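## Task

Every foam block sits above a shelf-edge label carrying a lot number. If a block's lot number shows up on two or more labels anywhere in the storeroom, move that block onto the desk so that none of it overhangs the desk's edge. Any foam block whose number is unique stays on the shelf where it started. The robot must not tip over or finish leaning, or the task fails.

## Robot and tools

ROBOT. TidyBot++: a wheeled base (0.54 m long, 0.50 m wide, 0.38 m high) with a single seven-joint arm and a two-finger gripper. The shoulder sits 0.12 m ahead of the base centre, 0.68 m up. Segments: upper arm 0.42 m, forearm 0.31 m, hand 0.31 m. Cameras: base_camera (fixed on the base, looking forward) and wrist_camera (looks along the hand). The arm begins folded, hand pointing down. Loose objects may occasionally get nudged by something.

FRAMES. Base frame: origin on the floor below the base centre, x ahead, y to the left, z up, metres. hand_pose is the midpoint between the finger pads, in this frame; its z axis runs out along the fingers, and the fingers close along its y axis. Odometry frame = the base frame as it was when the scene began; base_odometry counts wheel rotation only, so slip looks like travel. Heading in rad, left positive, -3.142 to 3.142.

move. One action per call. Keys:
- base: an object holding one or more relative offsets, measured from the base's own axes when the command starts. translate_m (forward +, -2 to 2 m), strafe_m (left +, -2 to 2 m), rotate_rad (counter-clockwise from above +, -6.3 to 6.3 rad).
- joints: absolute angles by name, rad. joint_1_rad unlimited (turns the arm about vertical; positive is clockwise from above, the reverse of heading). joint_2_rad -2.249 to 2.249 (0 = upper arm vertical). joint_3_rad unlimited. joint_4_rad -2.579 to 2.579 (elbow, 0 = straight). joint_5_rad unlimited. joint_6_rad -2.099 to 2.099 (wrist). joint_7_rad unlimited (with hand down, positive turns counter-clockwise from above; at 1.57 fingers open left/right). gripper_pos 0 (open, about 85 mm gap) to 1 (closed); gap is roughly 85 x (1 - gripper_pos) mm. Unlimited joints go the short way; for big turns send steps below half a revolution. Tolerances for done: ±0.039 on joints 1-4, ±0.095 on 5-7, ±0.03 gripper.
- target: an absolute hand pose, one list of 7 numbers [x, y, z, qw, qx, qy, qz], metres in the base frame, same form as hand_pose. With target, joints may only carry gripper_pos.
- speeds: per-action caps: translate_m and strafe_m 0.05 to 0.5 m/s, rotate_rad 0.1 to 1.57 rad/s. When translating and strafing together, give a cap for just one.
- cameras: list of base_camera, wrist_camera or all; [] for none.
- blocking: true (default) returns when all motion rests; false returns in about 0.5 s while motion continues.
A move without an action simply reports state and images. Unknown keys invalidate the call; out-of-range values get it refused, which also cancels the remaining move/wait/finished_scene calls of that reply.

wait: seconds (0 to 10), optional cameras. stop: brakes all running motions; optional cameras. zoom_image: camera plus region [x0, y0, x1, y1] in image pixels from top-left, at most 504 x 504. read_manual: section "licences" only; moves nothing. finished_scene: scene (integer, the current scene number, 1 to 2); ends the scene, irreversibly, and the goal must then hold without the robot.

RESULTS. hand_pose; hand_target (where the hand would be with every joint on target; a carried load makes it hang lower); joint_positions; Motor temperatures; motor_effort in % of maximum with the peak of the last action in brackets; base_odometry; base_tilt in degrees (forward/right positive); base_status, joint_status, hand_status: done, moving, off_target (rested away from target, maybe still pushing), stopped, not_followed, contact_stop, time_out, torque_fault, limit_stop_at_motor_heat. move says done or the worst status. "joint command not followed" or "pose unreachable" means a check held back arm targets (self-collision; nothing guards against hitting the base). on_its_own lists uncommanded behaviour. pictures gives the image order; images may lag the state slightly. ARM HIT flags a hard hit on the base or the arm itself.

HAND CONTROL. After done the hand usually lands within about 3 cm; to fix it, add (wanted position minus hand_pose) to your previous target's x, y, z. To keep a loaded hand in place, resend hand_target, not hand_pose. Unreachable poses are not rejected: the arm roams up to 10 s and ends in time_out. Low, forward-pointing poses near the base are unreliable and can strike the base. A downward hand reaches about 0.94 m high at most, only near the base. Loads make the arm sag; correct it, and never command a loaded joint to the angle it currently reads. At gripper_pos 1, done means the hand is empty; off_target means something is held.

AVOID. Tipping: never drive or turn while the arm is hooked on something above about 0.6 m, and don't swing or extend the arm far over furniture right in front. Backing off or retracting the arm rights a lean. Torque faults (arm freezes 10 s) come from hard collisions, e.g. driving the arm into furniture. A blocked base pushes until it times out. Don't drop objects, release them while moving, slam, strike or push hard, or squeeze hard on something still resting on a surface. Long holds, stretched poses or pushing at unreachable poses heat motors; at 75 °C the arm sinks for 30 to 60 s, so resend targets once commands are accepted again. Time passes while you think.

Each tool is called after ">>>" as a command line: name --argument value for each argument, lists and objects as JSON in quotes; but a table of rows of numbers goes row by row, as --pt "numbers of a row", without its own name.

## Session

>>> move

Scene clock: 0.00 s.
Motor temperatures (°C): [38 35 31 37 40 37 42]
base_odometry: x=+0.000 y=+0.000 heading=+0.000
base_tilt: forward=-0.4 right=+0.6
base_status: not commanded
joint_positions: joint_1_rad=-0.038 joint_2_rad=-0.374 joint_3_rad=+3.113 joint_4_rad=-2.523 joint_5_rad=-0.004 joint_6_rad=-0.911 joint_7_rad=+1.592 gripper_pos=+0.000
joint_status: not commanded
motor_effort: joint_1_rad=-1 joint_2_rad=-1 joint_3_rad=+1 joint_4_rad=+15 joint_5_rad=+1 joint_6_rad=+1 joint_7_rad=+0
hand_pose: x=+0.2532 y=+0.0103 z=+0.5912 quat_wxyz=(+0.003, +0.998, +0.042, +0.041) (m; base frame)
hand_target: x=+0.2524 y=+0.0102 z=+0.5907 quat_wxyz=(+0.003, +0.998, +0.042, +0.040) (m; base frame)
hand_status: not commanded
pictures: base_camera, wrist_camera
Images, in order (width x height): base_camera 644x364, wrist_camera 644x476.

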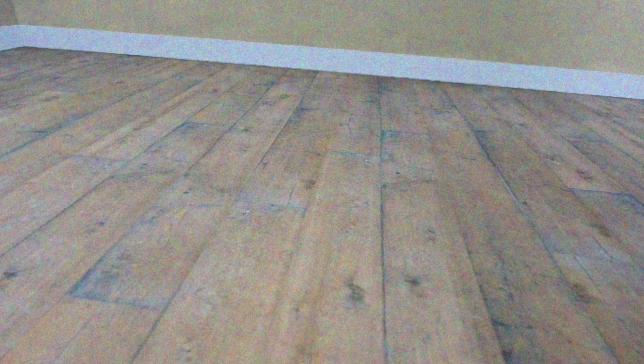

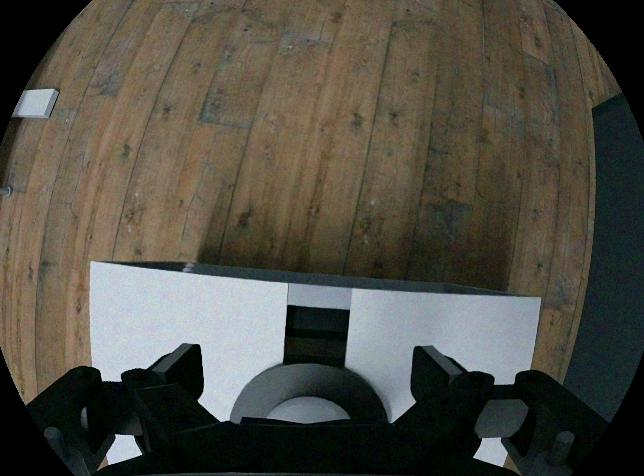

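>>> move --joints '{"joint_6_rad":0.45}'

>>> move --joints '{"joint_1_rad":1.3}' --cameras '["wrist_camera"]'

>>> move --joints '{"joint_1_rad":2.6}' --cameras '["wrist_camera"]'

>>> move --joints '{"joint_1_rad":3.8}' --cameras '["wrist_camera"]'

>>> move --joints '{"joint_1_rad":5.0}' --cameras '["wrist_camera"]'

Scene clock: 2.23 s.
Motor temperatures (°C): [38 35 31 37 40 37 42]
move: done
base_odometry: x=+0.000 y=+0.000 heading=+0.000
base_tilt: forward=-0.3 right=+0.6
base_status: not commanded
joint_positions: joint_1_rad=-0.038 joint_2_rad=-0.374 joint_3_rad=+3.113 joint_4_rad=-2.522 joint_5_rad=-0.004 joint_6_rad=+0.395 joint_7_rad=+1.592 gripper_pos=+0.000
joint_status: all done
motor_effort: joint_1_rad=+0(1) joint_2_rad=-6(6) joint_3_rad=+1(1) joint_4_rad=+19(20) joint_5_rad=+0(1) joint_6_rad=+9(9) joint_7_rad=+0(1)
hand_pose: x=+0.5335 y=+0.0296 z=+0.8452 quat_wxyz=(-0.011, +0.768, +0.034, +0.640) (m; base frame)
hand_target: x=+0.5356 y=+0.0298 z=+0.8606 quat_wxyz=(-0.011, +0.751, +0.034, +0.660) (m; base frame)
hand_status: not commanded
pictures: base_camera, wrist_camera
Images, in order (width x height): base_camera 644x364, wrist_camera 644x476.

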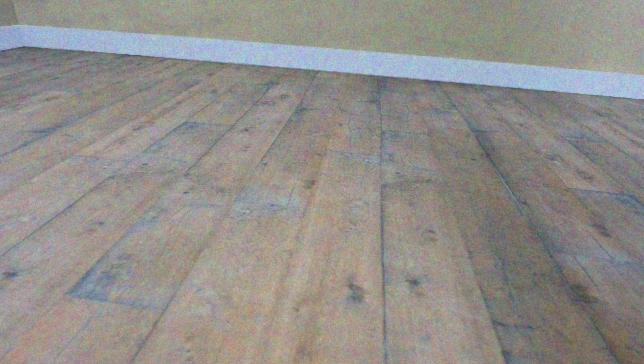

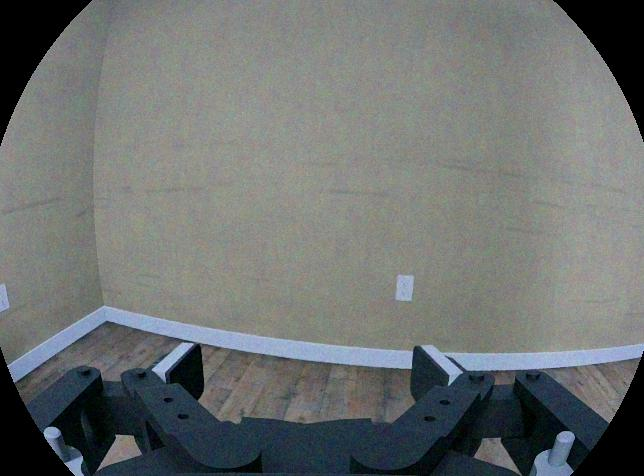

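Scene clock: 4.83 s.
Motor temperatures (°C): [38 35 31 37 40 37 42]
move: done
base_odometry: x=+0.000 y=+0.000 heading=+0.000
base_tilt: forward=-0.4 right=+0.6
base_status: not commanded
joint_positions: joint_1_rad=+1.281 joint_2_rad=-0.374 joint_3_rad=+3.113 joint_4_rad=-2.522 joint_5_rad=-0.004 joint_6_rad=+0.395 joint_7_rad=+1.592 gripper_pos=+0.000
joint_status: all done
motor_effort: joint_1_rad=+0(2) joint_2_rad=-6(7) joint_3_rad=+1(1) joint_4_rad=+19(20) joint_5_rad=+1(1) joint_6_rad=+9(9) joint_7_rad=+0(1)
hand_pose: x=+0.2507 y=-0.3941 z=+0.8453 quat_wxyz=(+0.384, +0.628, -0.444, +0.512) (m; base frame)
hand_target: x=+0.2440 y=-0.3985 z=+0.8606 quat_wxyz=(+0.400, +0.610, -0.439, +0.524) (m; base frame)
hand_status: not commanded
pictures: wrist_camera
Images, in order (width x height): wrist_camera 644x476.

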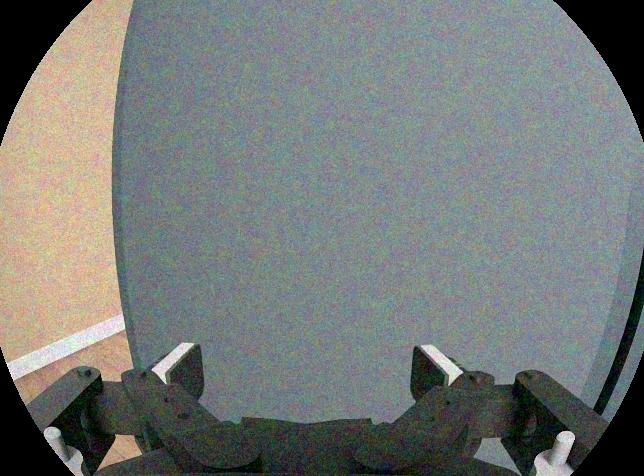

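Scene clock: 7.40 s.
Motor temperatures (°C): [38 35 31 37 40 38 42]
move: done
base_odometry: x=+0.000 y=+0.000 heading=+0.000
base_tilt: forward=-0.4 right=+0.6
base_status: not commanded
joint_positions: joint_1_rad=+2.581 joint_2_rad=-0.374 joint_3_rad=+3.113 joint_4_rad=-2.522 joint_5_rad=-0.004 joint_6_rad=+0.395 joint_7_rad=+1.592 gripper_pos=+0.000
joint_status: all done
motor_effort: joint_1_rad=-1(2) joint_2_rad=-6(6) joint_3_rad=+1(1) joint_4_rad=+19(21) joint_5_rad=+1(1) joint_6_rad=+9(9) joint_7_rad=-1(1)
hand_pose: x=-0.2256 y=-0.2323 z=+0.8453 quat_wxyz=(+0.615, +0.231, -0.733, +0.175) (m; base frame)
hand_target: x=-0.2316 y=-0.2271 z=+0.8606 quat_wxyz=(+0.636, +0.220, -0.719, +0.175) (m; base frame)
hand_status: not commanded
pictures: wrist_camera
Images, in order (width x height): wrist_camera 644x476.

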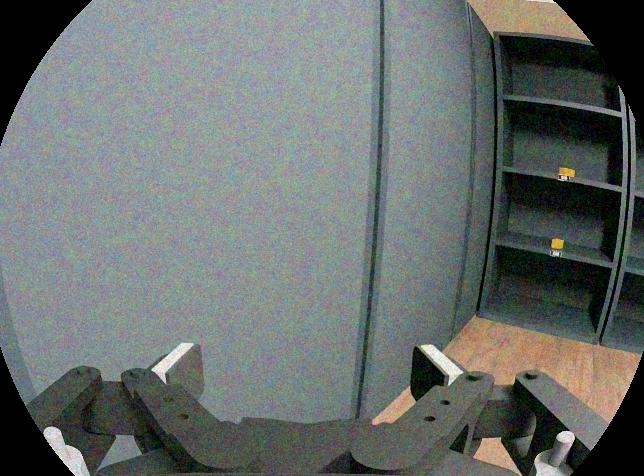

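Scene clock: 9.87 s.
Motor temperatures (°C): [38 35 31 37 40 38 42]
move: done
base_odometry: x=+0.000 y=+0.000 heading=+0.000
base_tilt: forward=-0.3 right=+0.6
base_status: not commanded
joint_positions: joint_1_rad=+3.781 joint_2_rad=-0.374 joint_3_rad=+3.113 joint_4_rad=-2.522 joint_5_rad=-0.004 joint_6_rad=+0.395 joint_7_rad=+1.592 gripper_pos=+0.000
joint_status: all done
motor_effort: joint_1_rad=+0(2) joint_2_rad=-6(7) joint_3_rad=+1(1) joint_4_rad=+20(21) joint_5_rad=+1(1) joint_6_rad=+9(9) joint_7_rad=+0(1)
hand_pose: x=-0.2224 y=+0.2369 z=+0.8453 quat_wxyz=(+0.607, -0.223, -0.735, -0.203) (m; base frame)
hand_target: x=-0.2197 y=+0.2445 z=+0.8606 quat_wxyz=(+0.624, -0.225, -0.717, -0.215) (m; base frame)
hand_status: not commanded
pictures: wrist_camera
Images, in order (width x height): wrist_camera 644x476.

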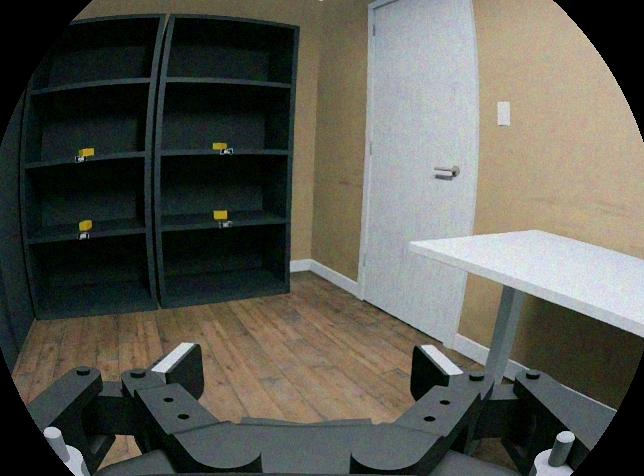

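Scene clock: 12.33 s.
Motor temperatures (°C): [38 35 31 37 40 38 42]
move: done
base_odometry: x=+0.000 y=+0.000 heading=+0.000
base_tilt: forward=-0.4 right=+0.6
base_status: not commanded
joint_positions: joint_1_rad=+4.981 joint_2_rad=-0.374 joint_3_rad=+3.113 joint_4_rad=-2.522 joint_5_rad=-0.004 joint_6_rad=+0.395 joint_7_rad=+1.592 gripper_pos=+0.000
joint_status: all done
motor_effort: joint_1_rad=+0(2) joint_2_rad=-5(7) joint_3_rad=+1(1) joint_4_rad=+20(20) joint_5_rad=+1(1) joint_6_rad=+8(9) joint_7_rad=+0(1)
hand_pose: x=+0.2161 y=+0.4040 z=+0.8453 quat_wxyz=(+0.386, -0.599, -0.481, -0.510) (m; base frame)
hand_target: x=+0.2241 y=+0.4042 z=+0.8606 quat_wxyz=(+0.394, -0.590, -0.465, -0.529) (m; base frame)
hand_status: not commanded
pictures: wrist_camera
Images, in order (width x height): wrist_camera 644x476.

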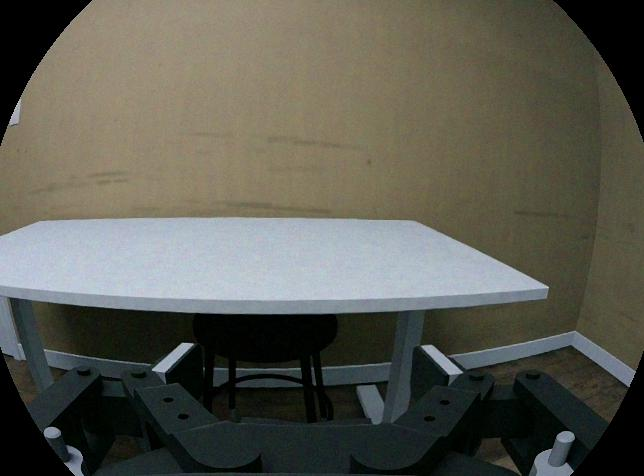

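>>> move --joints '{"joint_1_rad":3.14}' --base '{"translate_m":-1.0}'

>>> move --joints '{"joint_1_rad":1.8}' --cameras '["wrist_camera"]'

Scene clock: 16.10 s.
Motor temperatures (°C): [38 35 31 37 40 38 42]
move: done
base_odometry: x=-1.000 y=+0.000 heading=+0.001
base_tilt: forward=-0.4 right=+0.6
base_status: done
joint_positions: joint_1_rad=+3.159 joint_2_rad=-0.374 joint_3_rad=+3.113 joint_4_rad=-2.522 joint_5_rad=-0.004 joint_6_rad=+0.397 joint_7_rad=+1.592 gripper_pos=+0.000
joint_status: all done
motor_effort: joint_1_rad=+0(2) joint_2_rad=-6(8) joint_3_rad=+1(1) joint_4_rad=+20(20) joint_5_rad=+1(1) joint_6_rad=+8(9) joint_7_rad=+0(1)
hand_pose: x=-0.2966 y=-0.0066 z=+0.8457 quat_wxyz=(+0.640, +0.013, -0.768, -0.007) (m; base frame)
hand_target: x=-0.2984 y=-0.0145 z=+0.8606 quat_wxyz=(+0.660, +0.020, -0.751, -0.001) (m; base frame)
hand_status: not commanded
pictures: base_camera, wrist_camera
Images, in order (width x height): base_camera 644x364, wrist_camera 644x476.

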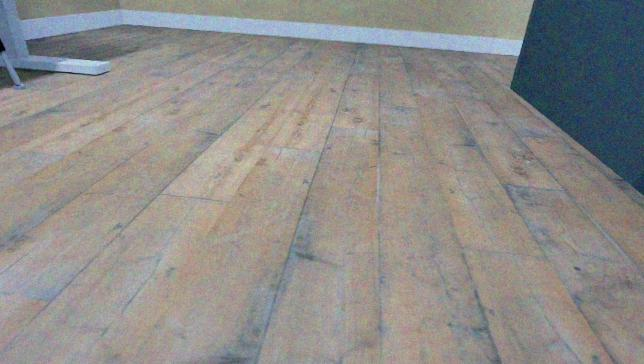

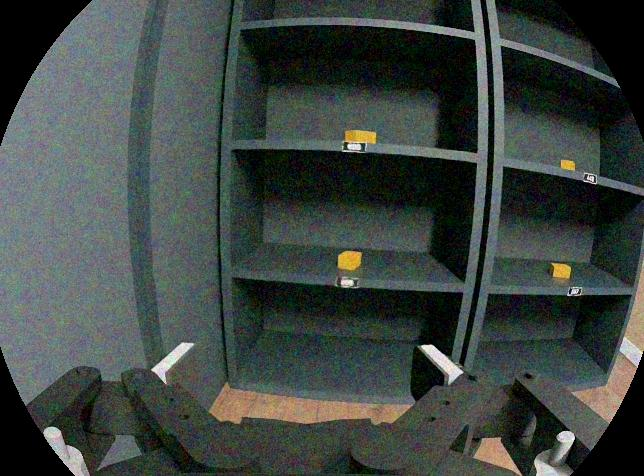

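Scene clock: 18.70 s.
Motor temperatures (°C): [38 35 31 37 40 38 42]
move: done
base_odometry: x=-1.000 y=+0.000 heading=+0.001
base_tilt: forward=-0.4 right=+0.6
base_status: not commanded
joint_positions: joint_1_rad=+1.819 joint_2_rad=-0.374 joint_3_rad=+3.113 joint_4_rad=-2.522 joint_5_rad=-0.004 joint_6_rad=+0.397 joint_7_rad=+1.592 gripper_pos=+0.000
joint_status: all done
motor_effort: joint_1_rad=+0(2) joint_2_rad=-6(6) joint_3_rad=+0(1) joint_4_rad=+19(20) joint_5_rad=+1(1) joint_6_rad=+9(9) joint_7_rad=+0(1)
hand_pose: x=+0.0304 y=-0.4061 z=+0.8457 quat_wxyz=(+0.506, +0.487, -0.594, +0.392) (m; base frame)
hand_target: x=+0.0376 y=-0.4097 z=+0.8606 quat_wxyz=(+0.518, +0.482, -0.577, +0.409) (m; base frame)
hand_status: not commanded
pictures: wrist_camera
Images, in order (width x height): wrist_camera 644x476.

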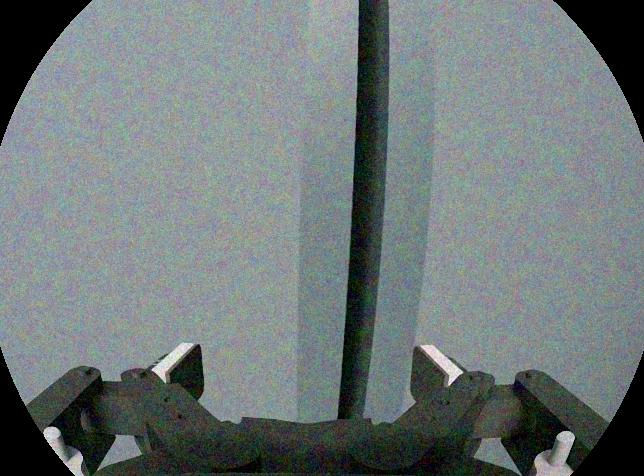

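>>> move --joints '{"joint_1_rad":0}' --base '{"strafe_m":0.12,"rotate_rad":3.14}'

>>> zoom_image --camera "wrist_camera" --region '[200, 80, 640, 330]'

Scene clock: 22.20 s.
Motor temperatures (°C): [38 35 31 37 40 38 42]
move: done
base_odometry: x=-1.000 y=+0.120 heading=+3.140
base_tilt: forward=-0.3 right=+0.6
base_status: done
joint_positions: joint_1_rad=+0.015 joint_2_rad=-0.375 joint_3_rad=+3.113 joint_4_rad=-2.522 joint_5_rad=-0.004 joint_6_rad=+0.398 joint_7_rad=+1.592 gripper_pos=+0.000
joint_status: all done
motor_effort: joint_1_rad=-1(3) joint_2_rad=-6(10) joint_3_rad=+1(2) joint_4_rad=+19(21) joint_5_rad=+1(1) joint_6_rad=+9(9) joint_7_rad=+0(1)
hand_pose: x=+0.5345 y=+0.0075 z=+0.8467 quat_wxyz=(+0.006, +0.767, +0.014, +0.641) (m; base frame)
hand_target: x=+0.5364 y=+0.0139 z=+0.8606 quat_wxyz=(+0.001, +0.751, +0.019, +0.660) (m; base frame)
hand_status: not commanded
pictures: base_camera, wrist_camera
Images, in order (width x height): base_camera 644x364, wrist_camera 644x476.

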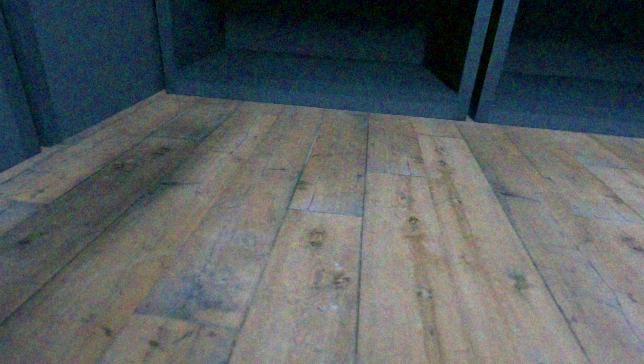

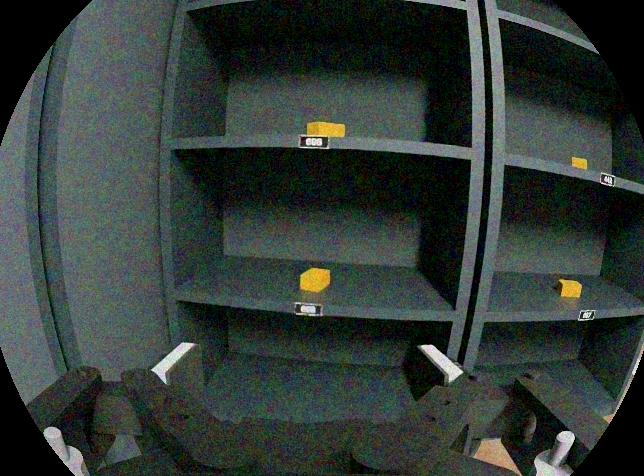

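Scaled by 1.145.

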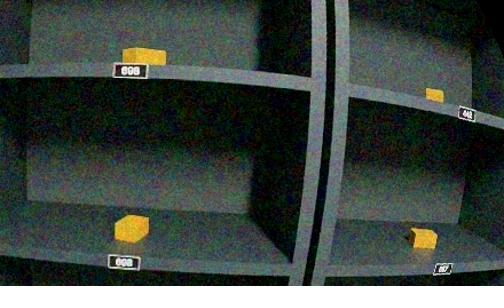

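>>> move --base '{"strafe_m":-0.45,"translate_m":0.25}' --joints '{"joint_6_rad":0.55}'

>>> zoom_image --camera "wrist_camera" --region '[100, 90, 350, 340]'

>>> zoom_image --camera "wrist_camera" --region '[350, 90, 600, 340]'

Scene clock: 24.80 s.
Motor temperatures (°C): [38 35 31 37 40 38 42]
move: done
base_odometry: x=-1.250 y=+0.571 heading=+3.141
base_tilt: forward=-0.3 right=+0.6
base_status: done
joint_positions: joint_1_rad=+0.015 joint_2_rad=-0.375 joint_3_rad=+3.113 joint_4_rad=-2.521 joint_5_rad=-0.004 joint_6_rad=+0.511 joint_7_rad=+1.592 gripper_pos=+0.000
joint_status: all done
motor_effort: joint_1_rad=-1(1) joint_2_rad=-6(8) joint_3_rad=+1(2) joint_4_rad=+20(22) joint_5_rad=+1(1) joint_6_rad=+9(10) joint_7_rad=+0(1)
hand_pose: x=+0.5389 y=+0.0077 z=+0.8819 quat_wxyz=(+0.006, +0.730, +0.013, +0.684) (m; base frame)
hand_target: x=+0.5389 y=+0.0141 z=+0.8916 quat_wxyz=(+0.001, +0.717, +0.019, +0.696) (m; base frame)
hand_status: not commanded
pictures: base_camera, wrist_camera
Images, in order (width x height): base_camera 644x364, wrist_camera 644x476.

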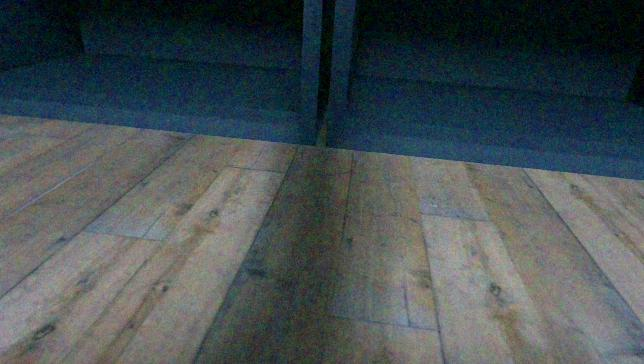

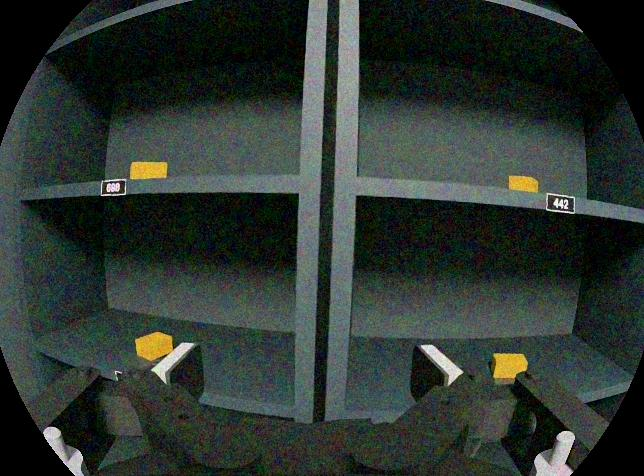

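Scaled by 2.016.

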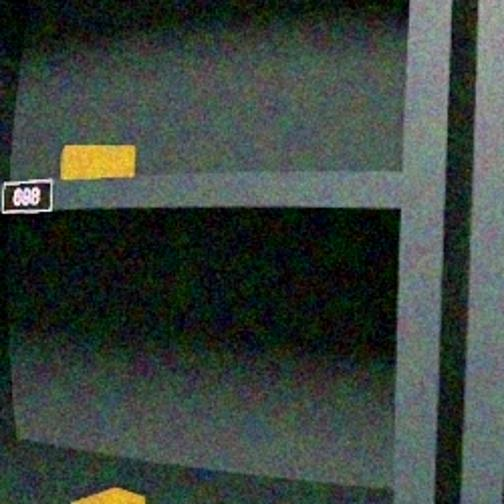

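Scaled by 2.016.

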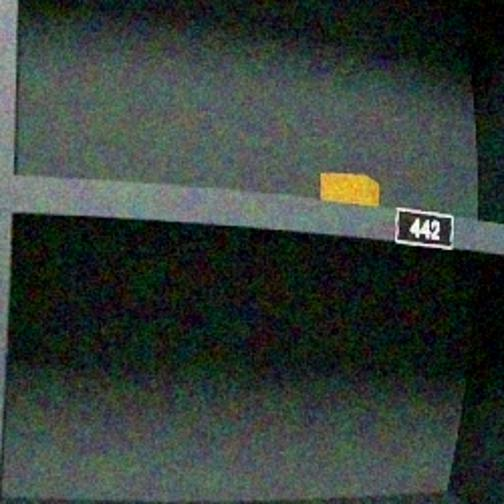

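>>> move --joints '{"joint_6_rad":0.1}' --cameras '["wrist_camera"]'

>>> zoom_image --camera "wrist_camera" --region '[70, 180, 220, 330]'

>>> zoom_image --camera "wrist_camera" --region '[450, 180, 600, 330]'

>>> zoom_image --camera "wrist_camera" --region '[70, 0, 220, 150]'

Scene clock: 25.90 s.
Motor temperatures (°C): [38 35 31 37 40 38 42]
move: done
base_odometry: x=-1.250 y=+0.571 heading=+3.141
base_tilt: forward=-0.4 right=+0.6
base_status: not commanded
joint_positions: joint_1_rad=+0.015 joint_2_rad=-0.375 joint_3_rad=+3.113 joint_4_rad=-2.521 joint_5_rad=-0.004 joint_6_rad=+0.132 joint_7_rad=+1.592 gripper_pos=+0.000
joint_status: all done
motor_effort: joint_1_rad=+0(1) joint_2_rad=-5(7) joint_3_rad=+1(1) joint_4_rad=+19(22) joint_5_rad=+1(1) joint_6_rad=+8(10) joint_7_rad=+0(1)
hand_pose: x=+0.5096 y=+0.0067 z=+0.7687 quat_wxyz=(+0.006, +0.845, +0.015, +0.534) (m; base frame)
hand_target: x=+0.5039 y=+0.0124 z=+0.7572 quat_wxyz=(+0.002, +0.855, +0.021, +0.519) (m; base frame)
hand_status: not commanded
pictures: wrist_camera
Images, in order (width x height): wrist_camera 644x476.

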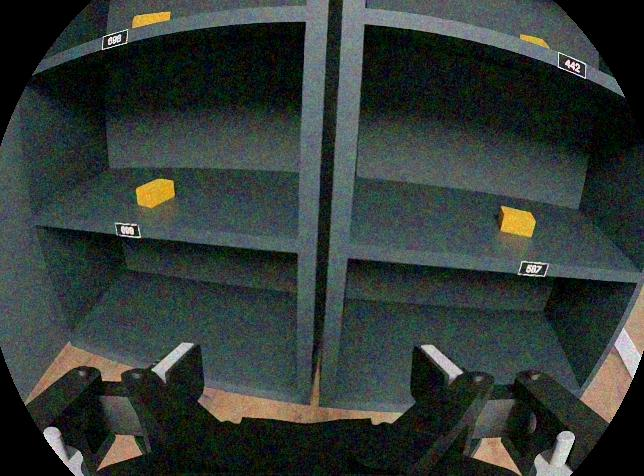

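Scaled by 3.360.

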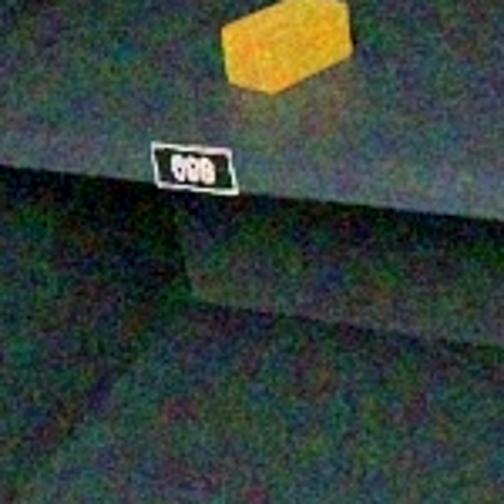

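Scaled by 3.360.

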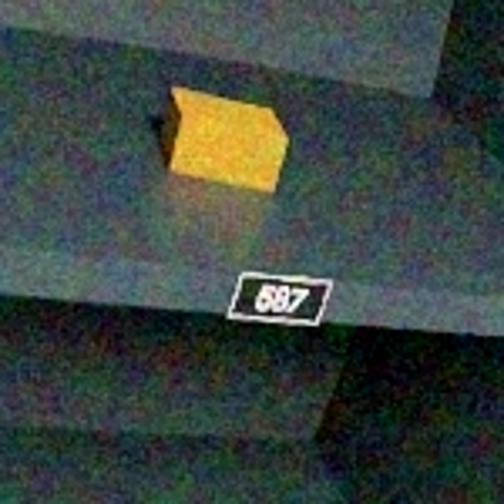

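Scaled by 3.360.

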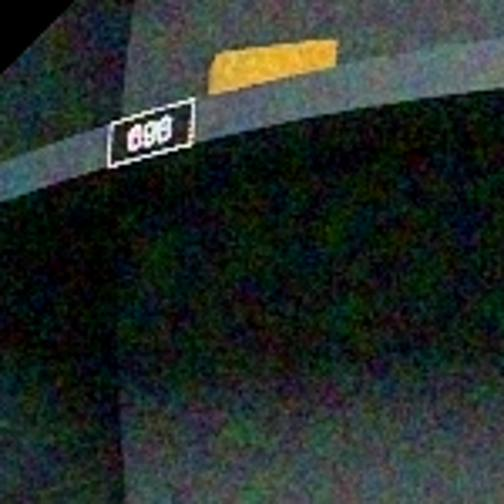

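>>> move --base '{"strafe_m":0.4}'

>>> zoom_image --camera "wrist_camera" --region '[250, 0, 400, 100]'

>>> zoom_image --camera "wrist_camera" --region '[250, 180, 400, 280]'

Scene clock: 28.37 s.
Motor temperatures (°C): [38 35 31 37 40 38 42]
move: done
base_odometry: x=-1.250 y=+0.170 heading=+3.140
base_tilt: forward=-0.4 right=+0.6
base_status: done
joint_positions: joint_1_rad=+0.014 joint_2_rad=-0.375 joint_3_rad=+3.113 joint_4_rad=-2.521 joint_5_rad=-0.004 joint_6_rad=+0.131 joint_7_rad=+1.592 gripper_pos=+0.000
joint_status: not commanded
motor_effort: joint_1_rad=-1(1) joint_2_rad=-6(7) joint_3_rad=+1(2) joint_4_rad=+19(20) joint_5_rad=+1(1) joint_6_rad=+8(9) joint_7_rad=+0(1)
hand_pose: x=+0.5095 y=+0.0068 z=+0.7687 quat_wxyz=(+0.006, +0.845, +0.015, +0.534) (m; base frame)
hand_target: x=+0.5039 y=+0.0124 z=+0.7572 quat_wxyz=(+0.002, +0.855, +0.021, +0.519) (m; base frame)
hand_status: not commanded
pictures: base_camera, wrist_camera
Images, in order (width x height): base_camera 644x364, wrist_camera 644x476.

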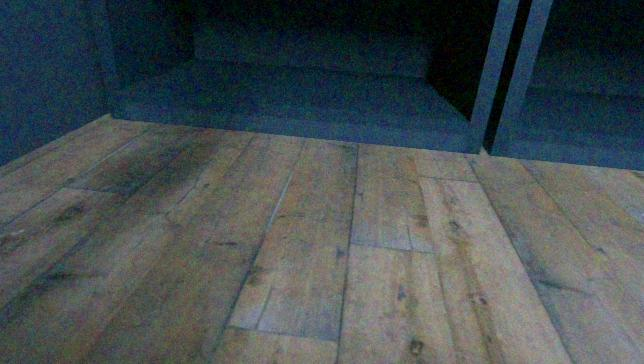

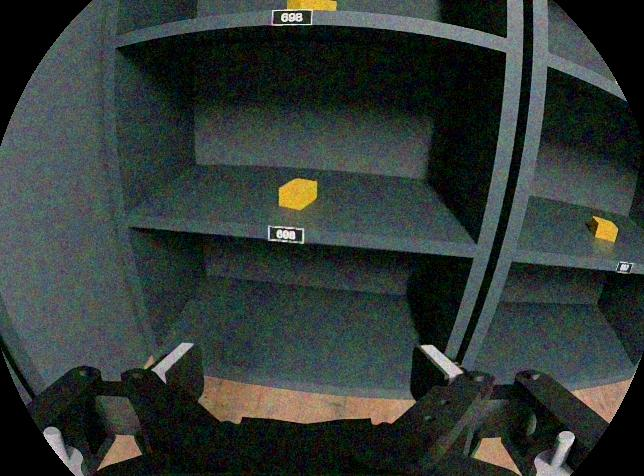

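Scaled by 3.360.

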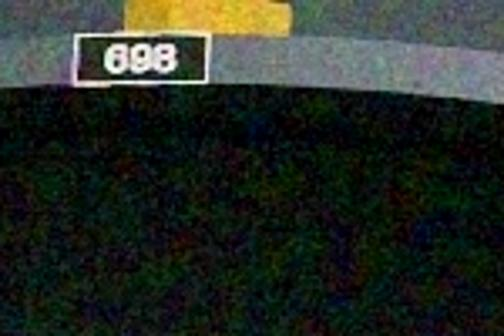

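Scaled by 3.360.

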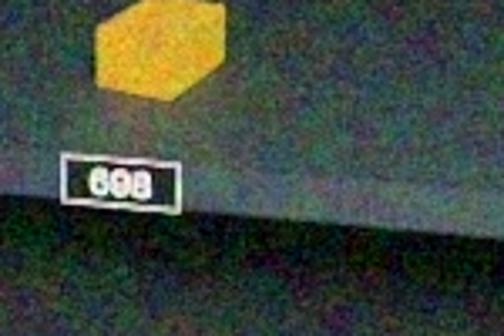

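>>> move --target '[0.5, 0.0, 0.72, 0.0, 0.845, 0.0, 0.534]' --base '{"strafe_m":0.05,"translate_m":0.2}'

>>> zoom_image --camera "wrist_camera" --region '[230, 130, 430, 280]'

Scene clock: 30.63 s.
Motor temperatures (°C): [38 35 31 37 40 38 42]
move: off_target
base_odometry: x=-1.450 y=+0.121 heading=+3.140
base_tilt: forward=-0.3 right=+0.6
base_status: done
joint_positions: joint_1_rad=+0.012 joint_2_rad=-0.276 joint_3_rad=+3.142 joint_4_rad=-2.550 joint_5_rad=-0.004 joint_6_rad=+0.344 joint_7_rad=+1.592 gripper_pos=+0.000
joint_status: not commanded
motor_effort: joint_1_rad=-1(1) joint_2_rad=-8(10) joint_3_rad=+0(1) joint_4_rad=+18(21) joint_5_rad=+1(1) joint_6_rad=+8(9) joint_7_rad=+0(1)
hand_pose: x=+0.5355 y=-0.0042 z=+0.7739 quat_wxyz=(+0.009, +0.822, +0.001, +0.569) (m; base frame)
hand_target: x=+0.5339 y=-0.0004 z=+0.7702 quat_wxyz=(+0.000, +0.818, +0.000, +0.575) (m; base frame)
hand_status: off_target (0.065 m and 4.9 deg from the pose sent, 0.050 m and 1.8 deg at the start; a joint's target at an end of its range on 20 of 20 steps)
pictures: base_camera, wrist_camera
Images, in order (width x height): base_camera 644x364, wrist_camera 644x476.

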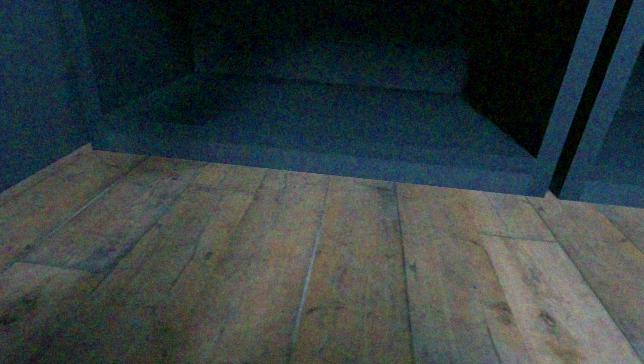

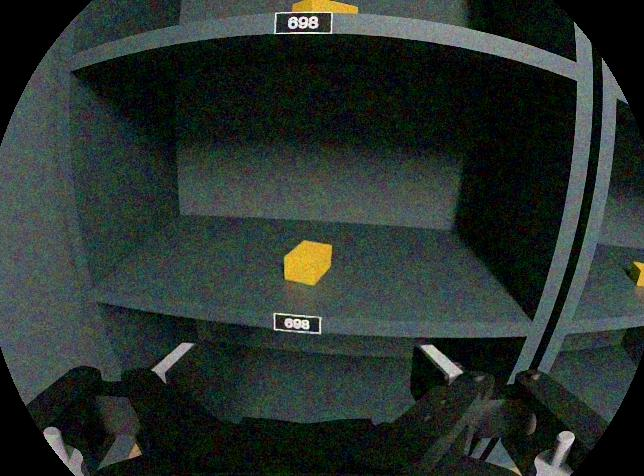

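Scaled by 2.520.

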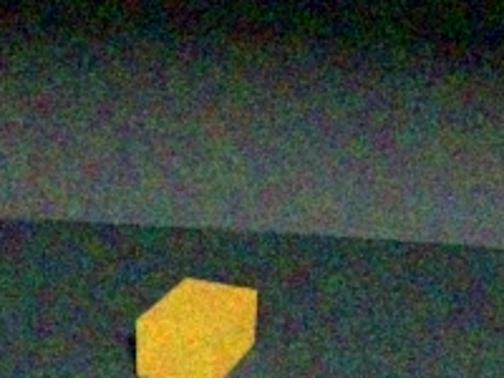

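>>> move --target '[0.65, 0.0, 0.70, 0.123, 0.802, -0.178, 0.555]'

Scene clock: 33.53 s.
Motor temperatures (°C): [38 35 31 37 40 38 42]
move: done
base_odometry: x=-1.450 y=+0.121 heading=+3.140
base_tilt: forward=-0.3 right=+0.6
base_status: not commanded
joint_positions: joint_1_rad=-0.597 joint_2_rad=+0.304 joint_3_rad=+3.358 joint_4_rad=-2.310 joint_5_rad=-1.026 joint_6_rad=+0.784 joint_7_rad=+1.989 gripper_pos=+0.000
joint_status: not commanded
motor_effort: joint_1_rad=+0(1) joint_2_rad=-22(23) joint_3_rad=+2(2) joint_4_rad=+13(19) joint_5_rad=+3(3) joint_6_rad=+7(9) joint_7_rad=+0(1)
hand_pose: x=+0.6488 y=+0.0169 z=+0.6934 quat_wxyz=(+0.091, +0.816, -0.161, +0.548) (m; base frame)
hand_target: x=+0.6500 y=+0.0000 z=+0.7000 quat_wxyz=(+0.123, +0.803, -0.178, +0.556) (m; base frame)
hand_status: done (0.018 m and 4.5 deg from the pose sent, 0.136 m and 24.6 deg at the start)
pictures: base_camera, wrist_camera
Images, in order (width x height): base_camera 644x364, wrist_camera 644x476.

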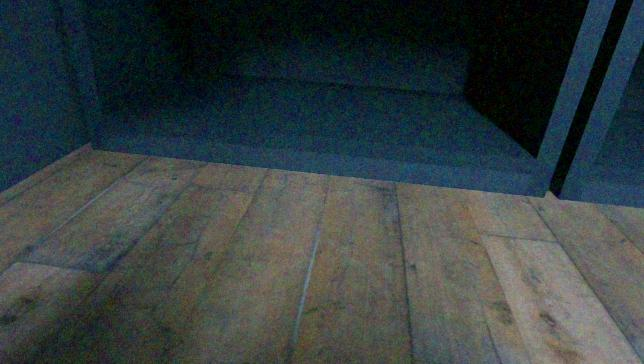

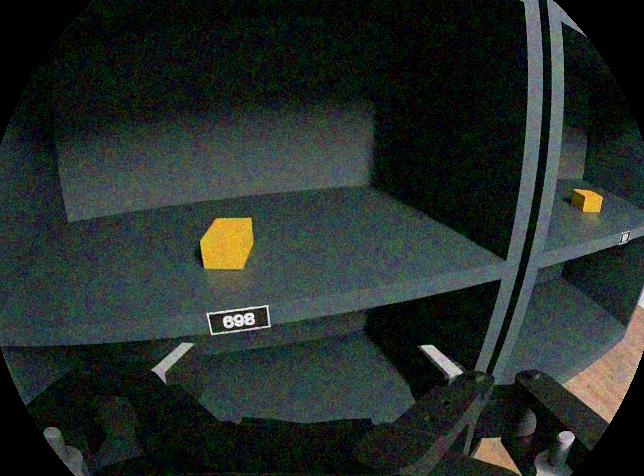

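>>> move --base '{"strafe_m":0.13,"translate_m":0.12}' --cameras '["wrist_camera"]'

Scene clock: 35.17 s.
Motor temperatures (°C): [38 35 31 37 40 38 42]
move: done
base_odometry: x=-1.571 y=-0.009 heading=+3.140
base_tilt: forward=-0.3 right=+0.6
base_status: done
joint_positions: joint_1_rad=-0.604 joint_2_rad=+0.312 joint_3_rad=+3.362 joint_4_rad=-2.300 joint_5_rad=-1.031 joint_6_rad=+0.788 joint_7_rad=+1.991 gripper_pos=+0.000
joint_status: not commanded
motor_effort: joint_1_rad=-1(2) joint_2_rad=-23(25) joint_3_rad=+2(3) joint_4_rad=+12(14) joint_5_rad=+3(4) joint_6_rad=+7(8) joint_7_rad=+0(1)
hand_pose: x=+0.6522 y=+0.0188 z=+0.6943 quat_wxyz=(+0.092, +0.814, -0.162, +0.550) (m; base frame)
hand_target: x=+0.6500 y=+0.0000 z=+0.7000 quat_wxyz=(+0.123, +0.803, -0.178, +0.556) (m; base frame)
hand_status: not commanded
pictures: wrist_camera
Images, in order (width x height): wrist_camera 644x476.

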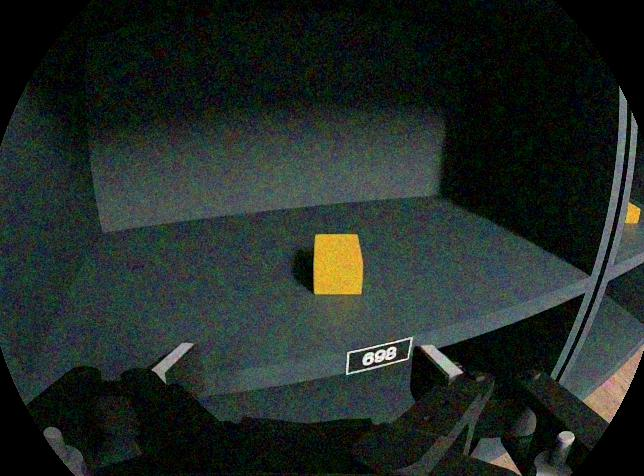

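>>> move --target '[0.65, -0.03, 0.60, 0.123, 0.802, -0.178, 0.555]'

>>> move --base '{"translate_m":0.16,"strafe_m":-0.055}' --cameras '["wrist_camera"]'

Scene clock: 37.57 s.
Motor temperatures (°C): [38 35 31 37 40 38 42]
move: done
base_odometry: x=-1.571 y=-0.009 heading=+3.140
base_tilt: forward=-0.3 right=+0.6
base_status: not commanded
joint_positions: joint_1_rad=-0.604 joint_2_rad=+0.624 joint_3_rad=+3.490 joint_4_rad=-2.385 joint_5_rad=-0.782 joint_6_rad=+0.924 joint_7_rad=+1.520 gripper_pos=+0.000
joint_status: not commanded
motor_effort: joint_1_rad=-1(1) joint_2_rad=-26(27) joint_3_rad=+5(5) joint_4_rad=+6(12) joint_5_rad=+0(4) joint_6_rad=+8(9) joint_7_rad=+0(1)
hand_pose: x=+0.6489 y=-0.0296 z=+0.5980 quat_wxyz=(+0.123, +0.807, -0.198, +0.542) (m; base frame)
hand_target: x=+0.6500 y=-0.0300 z=+0.6000 quat_wxyz=(+0.123, +0.803, -0.178, +0.556) (m; base frame)
hand_status: done (0.002 m and 2.8 deg from the pose sent, 0.106 m and 4.3 deg at the start)
pictures: base_camera, wrist_camera
Images, in order (width x height): base_camera 644x364, wrist_camera 644x476.

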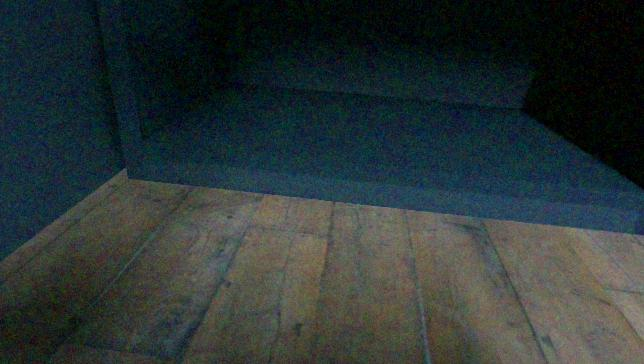

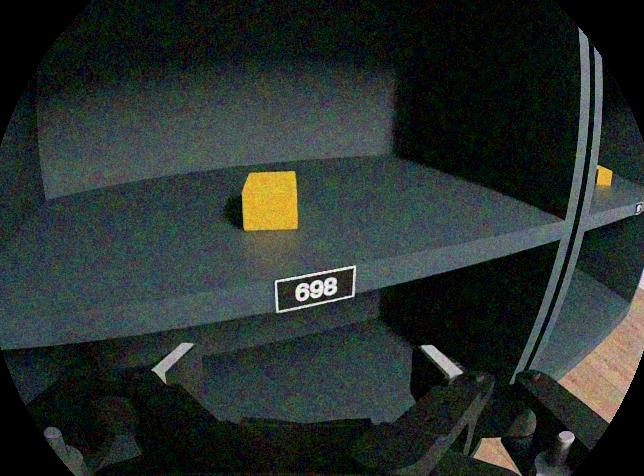

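Scene clock: 39.07 s.
Motor temperatures (°C): [38 35 31 37 40 38 42]
move: done
base_odometry: x=-1.731 y=+0.046 heading=+3.140
base_tilt: forward=-0.3 right=+0.6
base_status: done
joint_positions: joint_1_rad=-0.604 joint_2_rad=+0.625 joint_3_rad=+3.494 joint_4_rad=-2.390 joint_5_rad=-0.780 joint_6_rad=+0.928 joint_7_rad=+1.519 gripper_pos=+0.000
joint_status: not commanded
motor_effort: joint_1_rad=-1(2) joint_2_rad=-25(27) joint_3_rad=+5(5) joint_4_rad=+5(7) joint_5_rad=+0(1) joint_6_rad=+8(9) joint_7_rad=+0(1)
hand_pose: x=+0.6473 y=-0.0326 z=+0.5981 quat_wxyz=(+0.126, +0.806, -0.198, +0.543) (m; base frame)
hand_target: x=+0.6500 y=-0.0300 z=+0.6000 quat_wxyz=(+0.123, +0.803, -0.178, +0.556) (m; base frame)
hand_status: not commanded
pictures: wrist_camera
Images, in order (width x height): wrist_camera 644x476.

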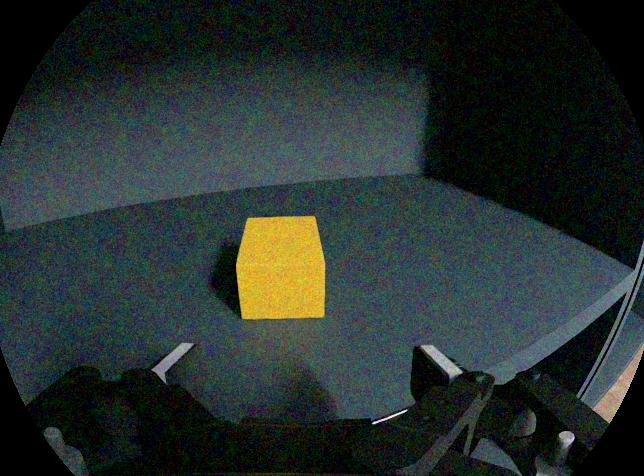

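>>> move --target '[0.652, -0.03, 0.626, 0.123, 0.802, -0.178, 0.555]' --cameras '[]'

>>> move --base '{"translate_m":0.097,"strafe_m":-0.03}' --speeds '{"translate_m":0.15}' --cameras '["wrist_camera"]'

Scene clock: 40.33 s.
Motor temperatures (°C): [38 35 31 37 40 38 42]
move: done
base_odometry: x=-1.731 y=+0.046 heading=+3.140
base_tilt: forward=-0.3 right=+0.6
base_status: not commanded
joint_positions: joint_1_rad=-0.604 joint_2_rad=+0.553 joint_3_rad=+3.495 joint_4_rad=-2.390 joint_5_rad=-0.780 joint_6_rad=+0.928 joint_7_rad=+1.554 gripper_pos=+0.000
joint_status: not commanded
motor_effort: joint_1_rad=+0(1) joint_2_rad=-24(27) joint_3_rad=+4(5) joint_4_rad=+7(7) joint_5_rad=+1(1) joint_6_rad=+9(9) joint_7_rad=+0(1)
hand_pose: x=+0.6514 y=-0.0299 z=+0.6284 quat_wxyz=(+0.114, +0.796, -0.199, +0.560) (m; base frame)
hand_target: x=+0.6520 y=-0.0300 z=+0.6260 quat_wxyz=(+0.123, +0.803, -0.178, +0.556) (m; base frame)
hand_status: done (0.003 m and 2.8 deg from the pose sent, 0.028 m and 2.8 deg at the start)
pictures: none
No camera images: "cameras" was empty.

Scene clock: 41.67 s.
Motor temperatures (°C): [38 35 31 37 40 38 42]
move: done
base_odometry: x=-1.828 y=+0.076 heading=+3.141
base_tilt: forward=-0.3 right=+0.6
base_status: done
joint_positions: joint_1_rad=-0.604 joint_2_rad=+0.553 joint_3_rad=+3.496 joint_4_rad=-2.390 joint_5_rad=-0.780 joint_6_rad=+0.928 joint_7_rad=+1.554 gripper_pos=+0.000
joint_status: not commanded
motor_effort: joint_1_rad=+0(2) joint_2_rad=-25(26) joint_3_rad=+4(6) joint_4_rad=+7(9) joint_5_rad=+1(1) joint_6_rad=+8(9) joint_7_rad=+0(1)
hand_pose: x=+0.6514 y=-0.0304 z=+0.6287 quat_wxyz=(+0.114, +0.796, -0.200, +0.560) (m; base frame)
hand_target: x=+0.6520 y=-0.0300 z=+0.6260 quat_wxyz=(+0.123, +0.803, -0.178, +0.556) (m; base frame)
hand_status: not commanded
pictures: wrist_camera
Images, in order (width x height): wrist_camera 644x476.

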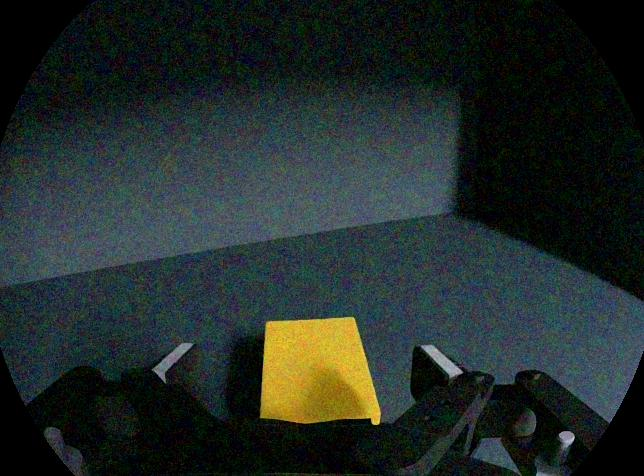

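>>> move --target '[0.652, -0.03, 0.605, 0.123, 0.802, -0.178, 0.555]' --cameras '["wrist_camera"]'

>>> move --joints '{"gripper_pos":0.5}' --cameras '["wrist_camera"]'

Scene clock: 42.73 s.
Motor temperatures (°C): [38 35 31 37 40 38 42]
move: done
base_odometry: x=-1.828 y=+0.076 heading=+3.141
base_tilt: forward=-0.3 right=+0.6
base_status: not commanded
joint_positions: joint_1_rad=-0.604 joint_2_rad=+0.611 joint_3_rad=+3.496 joint_4_rad=-2.390 joint_5_rad=-0.776 joint_6_rad=+0.932 joint_7_rad=+1.524 gripper_pos=+0.000
joint_status: not commanded
motor_effort: joint_1_rad=+0(1) joint_2_rad=-25(27) joint_3_rad=+5(5) joint_4_rad=+6(8) joint_5_rad=+0(1) joint_6_rad=+8(9) joint_7_rad=+0(0)
hand_pose: x=+0.6491 y=-0.0318 z=+0.6053 quat_wxyz=(+0.124, +0.804, -0.197, +0.548) (m; base frame)
hand_target: x=+0.6520 y=-0.0300 z=+0.6050 quat_wxyz=(+0.123, +0.803, -0.178, +0.556) (m; base frame)
hand_status: done (0.003 m and 2.3 deg from the pose sent, 0.024 m and 2.8 deg at the start)
pictures: wrist_camera
Images, in order (width x height): wrist_camera 644x476.

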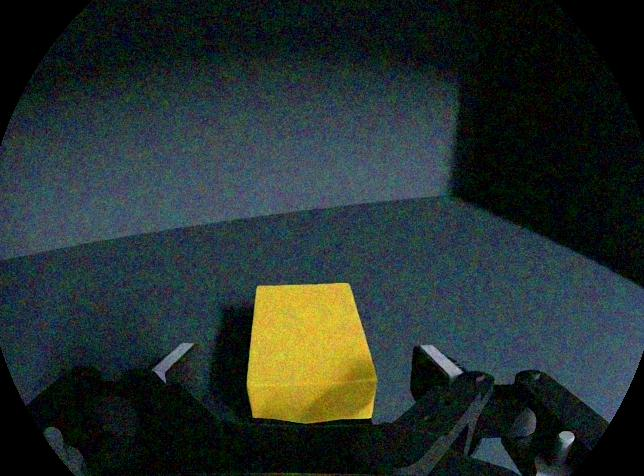

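Scene clock: 43.57 s.
Motor temperatures (°C): [38 35 31 37 40 38 42]
move: done
base_odometry: x=-1.828 y=+0.076 heading=+3.141
base_tilt: forward=-0.3 right=+0.6
base_status: not commanded
joint_positions: joint_1_rad=-0.604 joint_2_rad=+0.611 joint_3_rad=+3.496 joint_4_rad=-2.390 joint_5_rad=-0.776 joint_6_rad=+0.932 joint_7_rad=+1.524 gripper_pos=+0.500
joint_status: all done
motor_effort: joint_1_rad=-1(1) joint_2_rad=-25(26) joint_3_rad=+4(5) joint_4_rad=+7(7) joint_5_rad=+1(1) joint_6_rad=+8(9) joint_7_rad=+0(1)
hand_pose: x=+0.6491 y=-0.0318 z=+0.6053 quat_wxyz=(+0.124, +0.804, -0.197, +0.548) (m; base frame)
hand_target: x=+0.6520 y=-0.0300 z=+0.6050 quat_wxyz=(+0.123, +0.803, -0.178, +0.556) (m; base frame)
hand_status: not commanded
pictures: wrist_camera
Images, in order (width x height): wrist_camera 644x476.

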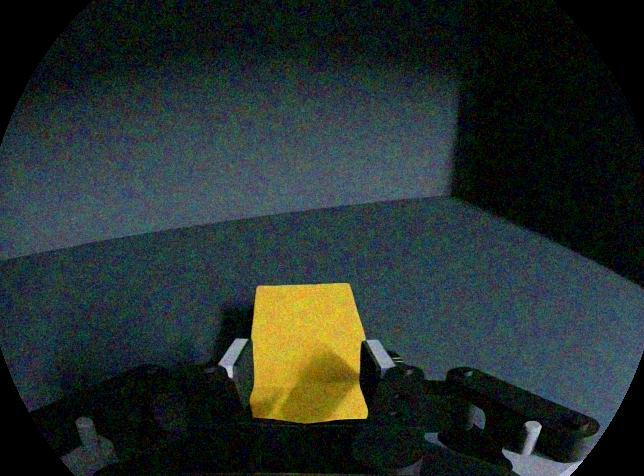

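>>> move --joints '{"gripper_pos":0.68}' --cameras '[]'

>>> move --target '[0.652, -0.03, 0.70, 0.123, 0.802, -0.178, 0.555]' --cameras '["wrist_camera"]'

>>> move --base '{"translate_m":-0.5}' --cameras '["wrist_camera"]'

Scene clock: 44.40 s.
Motor temperatures (°C): [38 35 31 37 40 38 42]
move: done
base_odometry: x=-1.828 y=+0.076 heading=+3.141
base_tilt: forward=-0.3 right=+0.6
base_status: not commanded
joint_positions: joint_1_rad=-0.604 joint_2_rad=+0.611 joint_3_rad=+3.496 joint_4_rad=-2.390 joint_5_rad=-0.776 joint_6_rad=+0.932 joint_7_rad=+1.524 gripper_pos=+0.680
joint_status: all done
motor_effort: joint_1_rad=-1(1) joint_2_rad=-26(26) joint_3_rad=+4(5) joint_4_rad=+6(7) joint_5_rad=+1(1) joint_6_rad=+8(9) joint_7_rad=+0(1)
hand_pose: x=+0.6491 y=-0.0318 z=+0.6053 quat_wxyz=(+0.124, +0.804, -0.197, +0.548) (m; base frame)
hand_target: x=+0.6520 y=-0.0300 z=+0.6050 quat_wxyz=(+0.123, +0.803, -0.178, +0.556) (m; base frame)
hand_status: not commanded
pictures: none
No camera images: "cameras" was empty.

Scene clock: 46.17 s.
Motor temperatures (°C): [38 35 31 37 40 38 42]
move: done
base_odometry: x=-1.828 y=+0.076 heading=+3.141
base_tilt: forward=-0.3 right=+0.6
base_status: not commanded
joint_positions: joint_1_rad=-0.569 joint_2_rad=+0.314 joint_3_rad=+3.432 joint_4_rad=-2.339 joint_5_rad=-0.899 joint_6_rad=+0.849 joint_7_rad=+1.923 gripper_pos=+0.680
joint_status: not commanded
motor_effort: joint_1_rad=+0(1) joint_2_rad=-21(27) joint_3_rad=+2(5) joint_4_rad=+13(13) joint_5_rad=+3(3) joint_6_rad=+8(9) joint_7_rad=+0(1)
hand_pose: x=+0.6551 y=-0.0256 z=+0.7124 quat_wxyz=(+0.123, +0.791, -0.160, +0.578) (m; base frame)
hand_target: x=+0.6520 y=-0.0300 z=+0.7000 quat_wxyz=(+0.123, +0.803, -0.178, +0.556) (m; base frame)
hand_status: done (0.013 m and 3.5 deg from the pose sent, 0.095 m and 2.3 deg at the start)
pictures: wrist_camera
Images, in order (width x height): wrist_camera 644x476.

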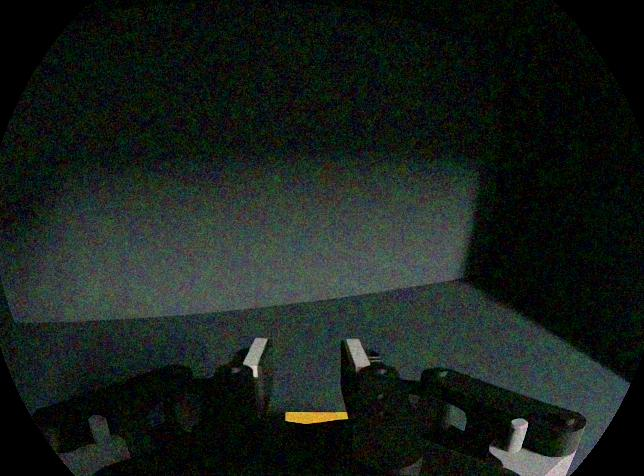

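Scene clock: 48.53 s.
Motor temperatures (°C): [38 35 31 37 40 38 42]
move: done
base_odometry: x=-1.328 y=+0.076 heading=+3.141
base_tilt: forward=-0.3 right=+0.6
base_status: done
joint_positions: joint_1_rad=-0.566 joint_2_rad=+0.309 joint_3_rad=+3.429 joint_4_rad=-2.332 joint_5_rad=-0.901 joint_6_rad=+0.844 joint_7_rad=+1.925 gripper_pos=+0.680
joint_status: not commanded
motor_effort: joint_1_rad=+0(2) joint_2_rad=-22(24) joint_3_rad=+2(3) joint_4_rad=+12(14) joint_5_rad=+3(3) joint_6_rad=+7(9) joint_7_rad=+0(1)
hand_pose: x=+0.6568 y=-0.0249 z=+0.7152 quat_wxyz=(+0.120, +0.790, -0.162, +0.579) (m; base frame)
hand_target: x=+0.6520 y=-0.0300 z=+0.7000 quat_wxyz=(+0.123, +0.803, -0.178, +0.556) (m; base frame)
hand_status: not commanded
pictures: wrist_camera
Images, in order (width x height): wrist_camera 644x476.

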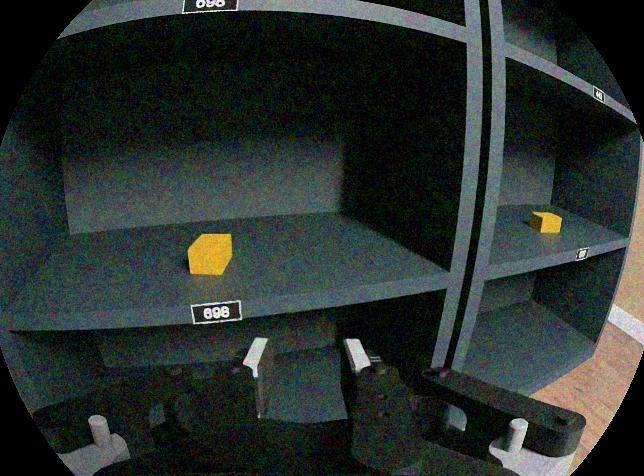

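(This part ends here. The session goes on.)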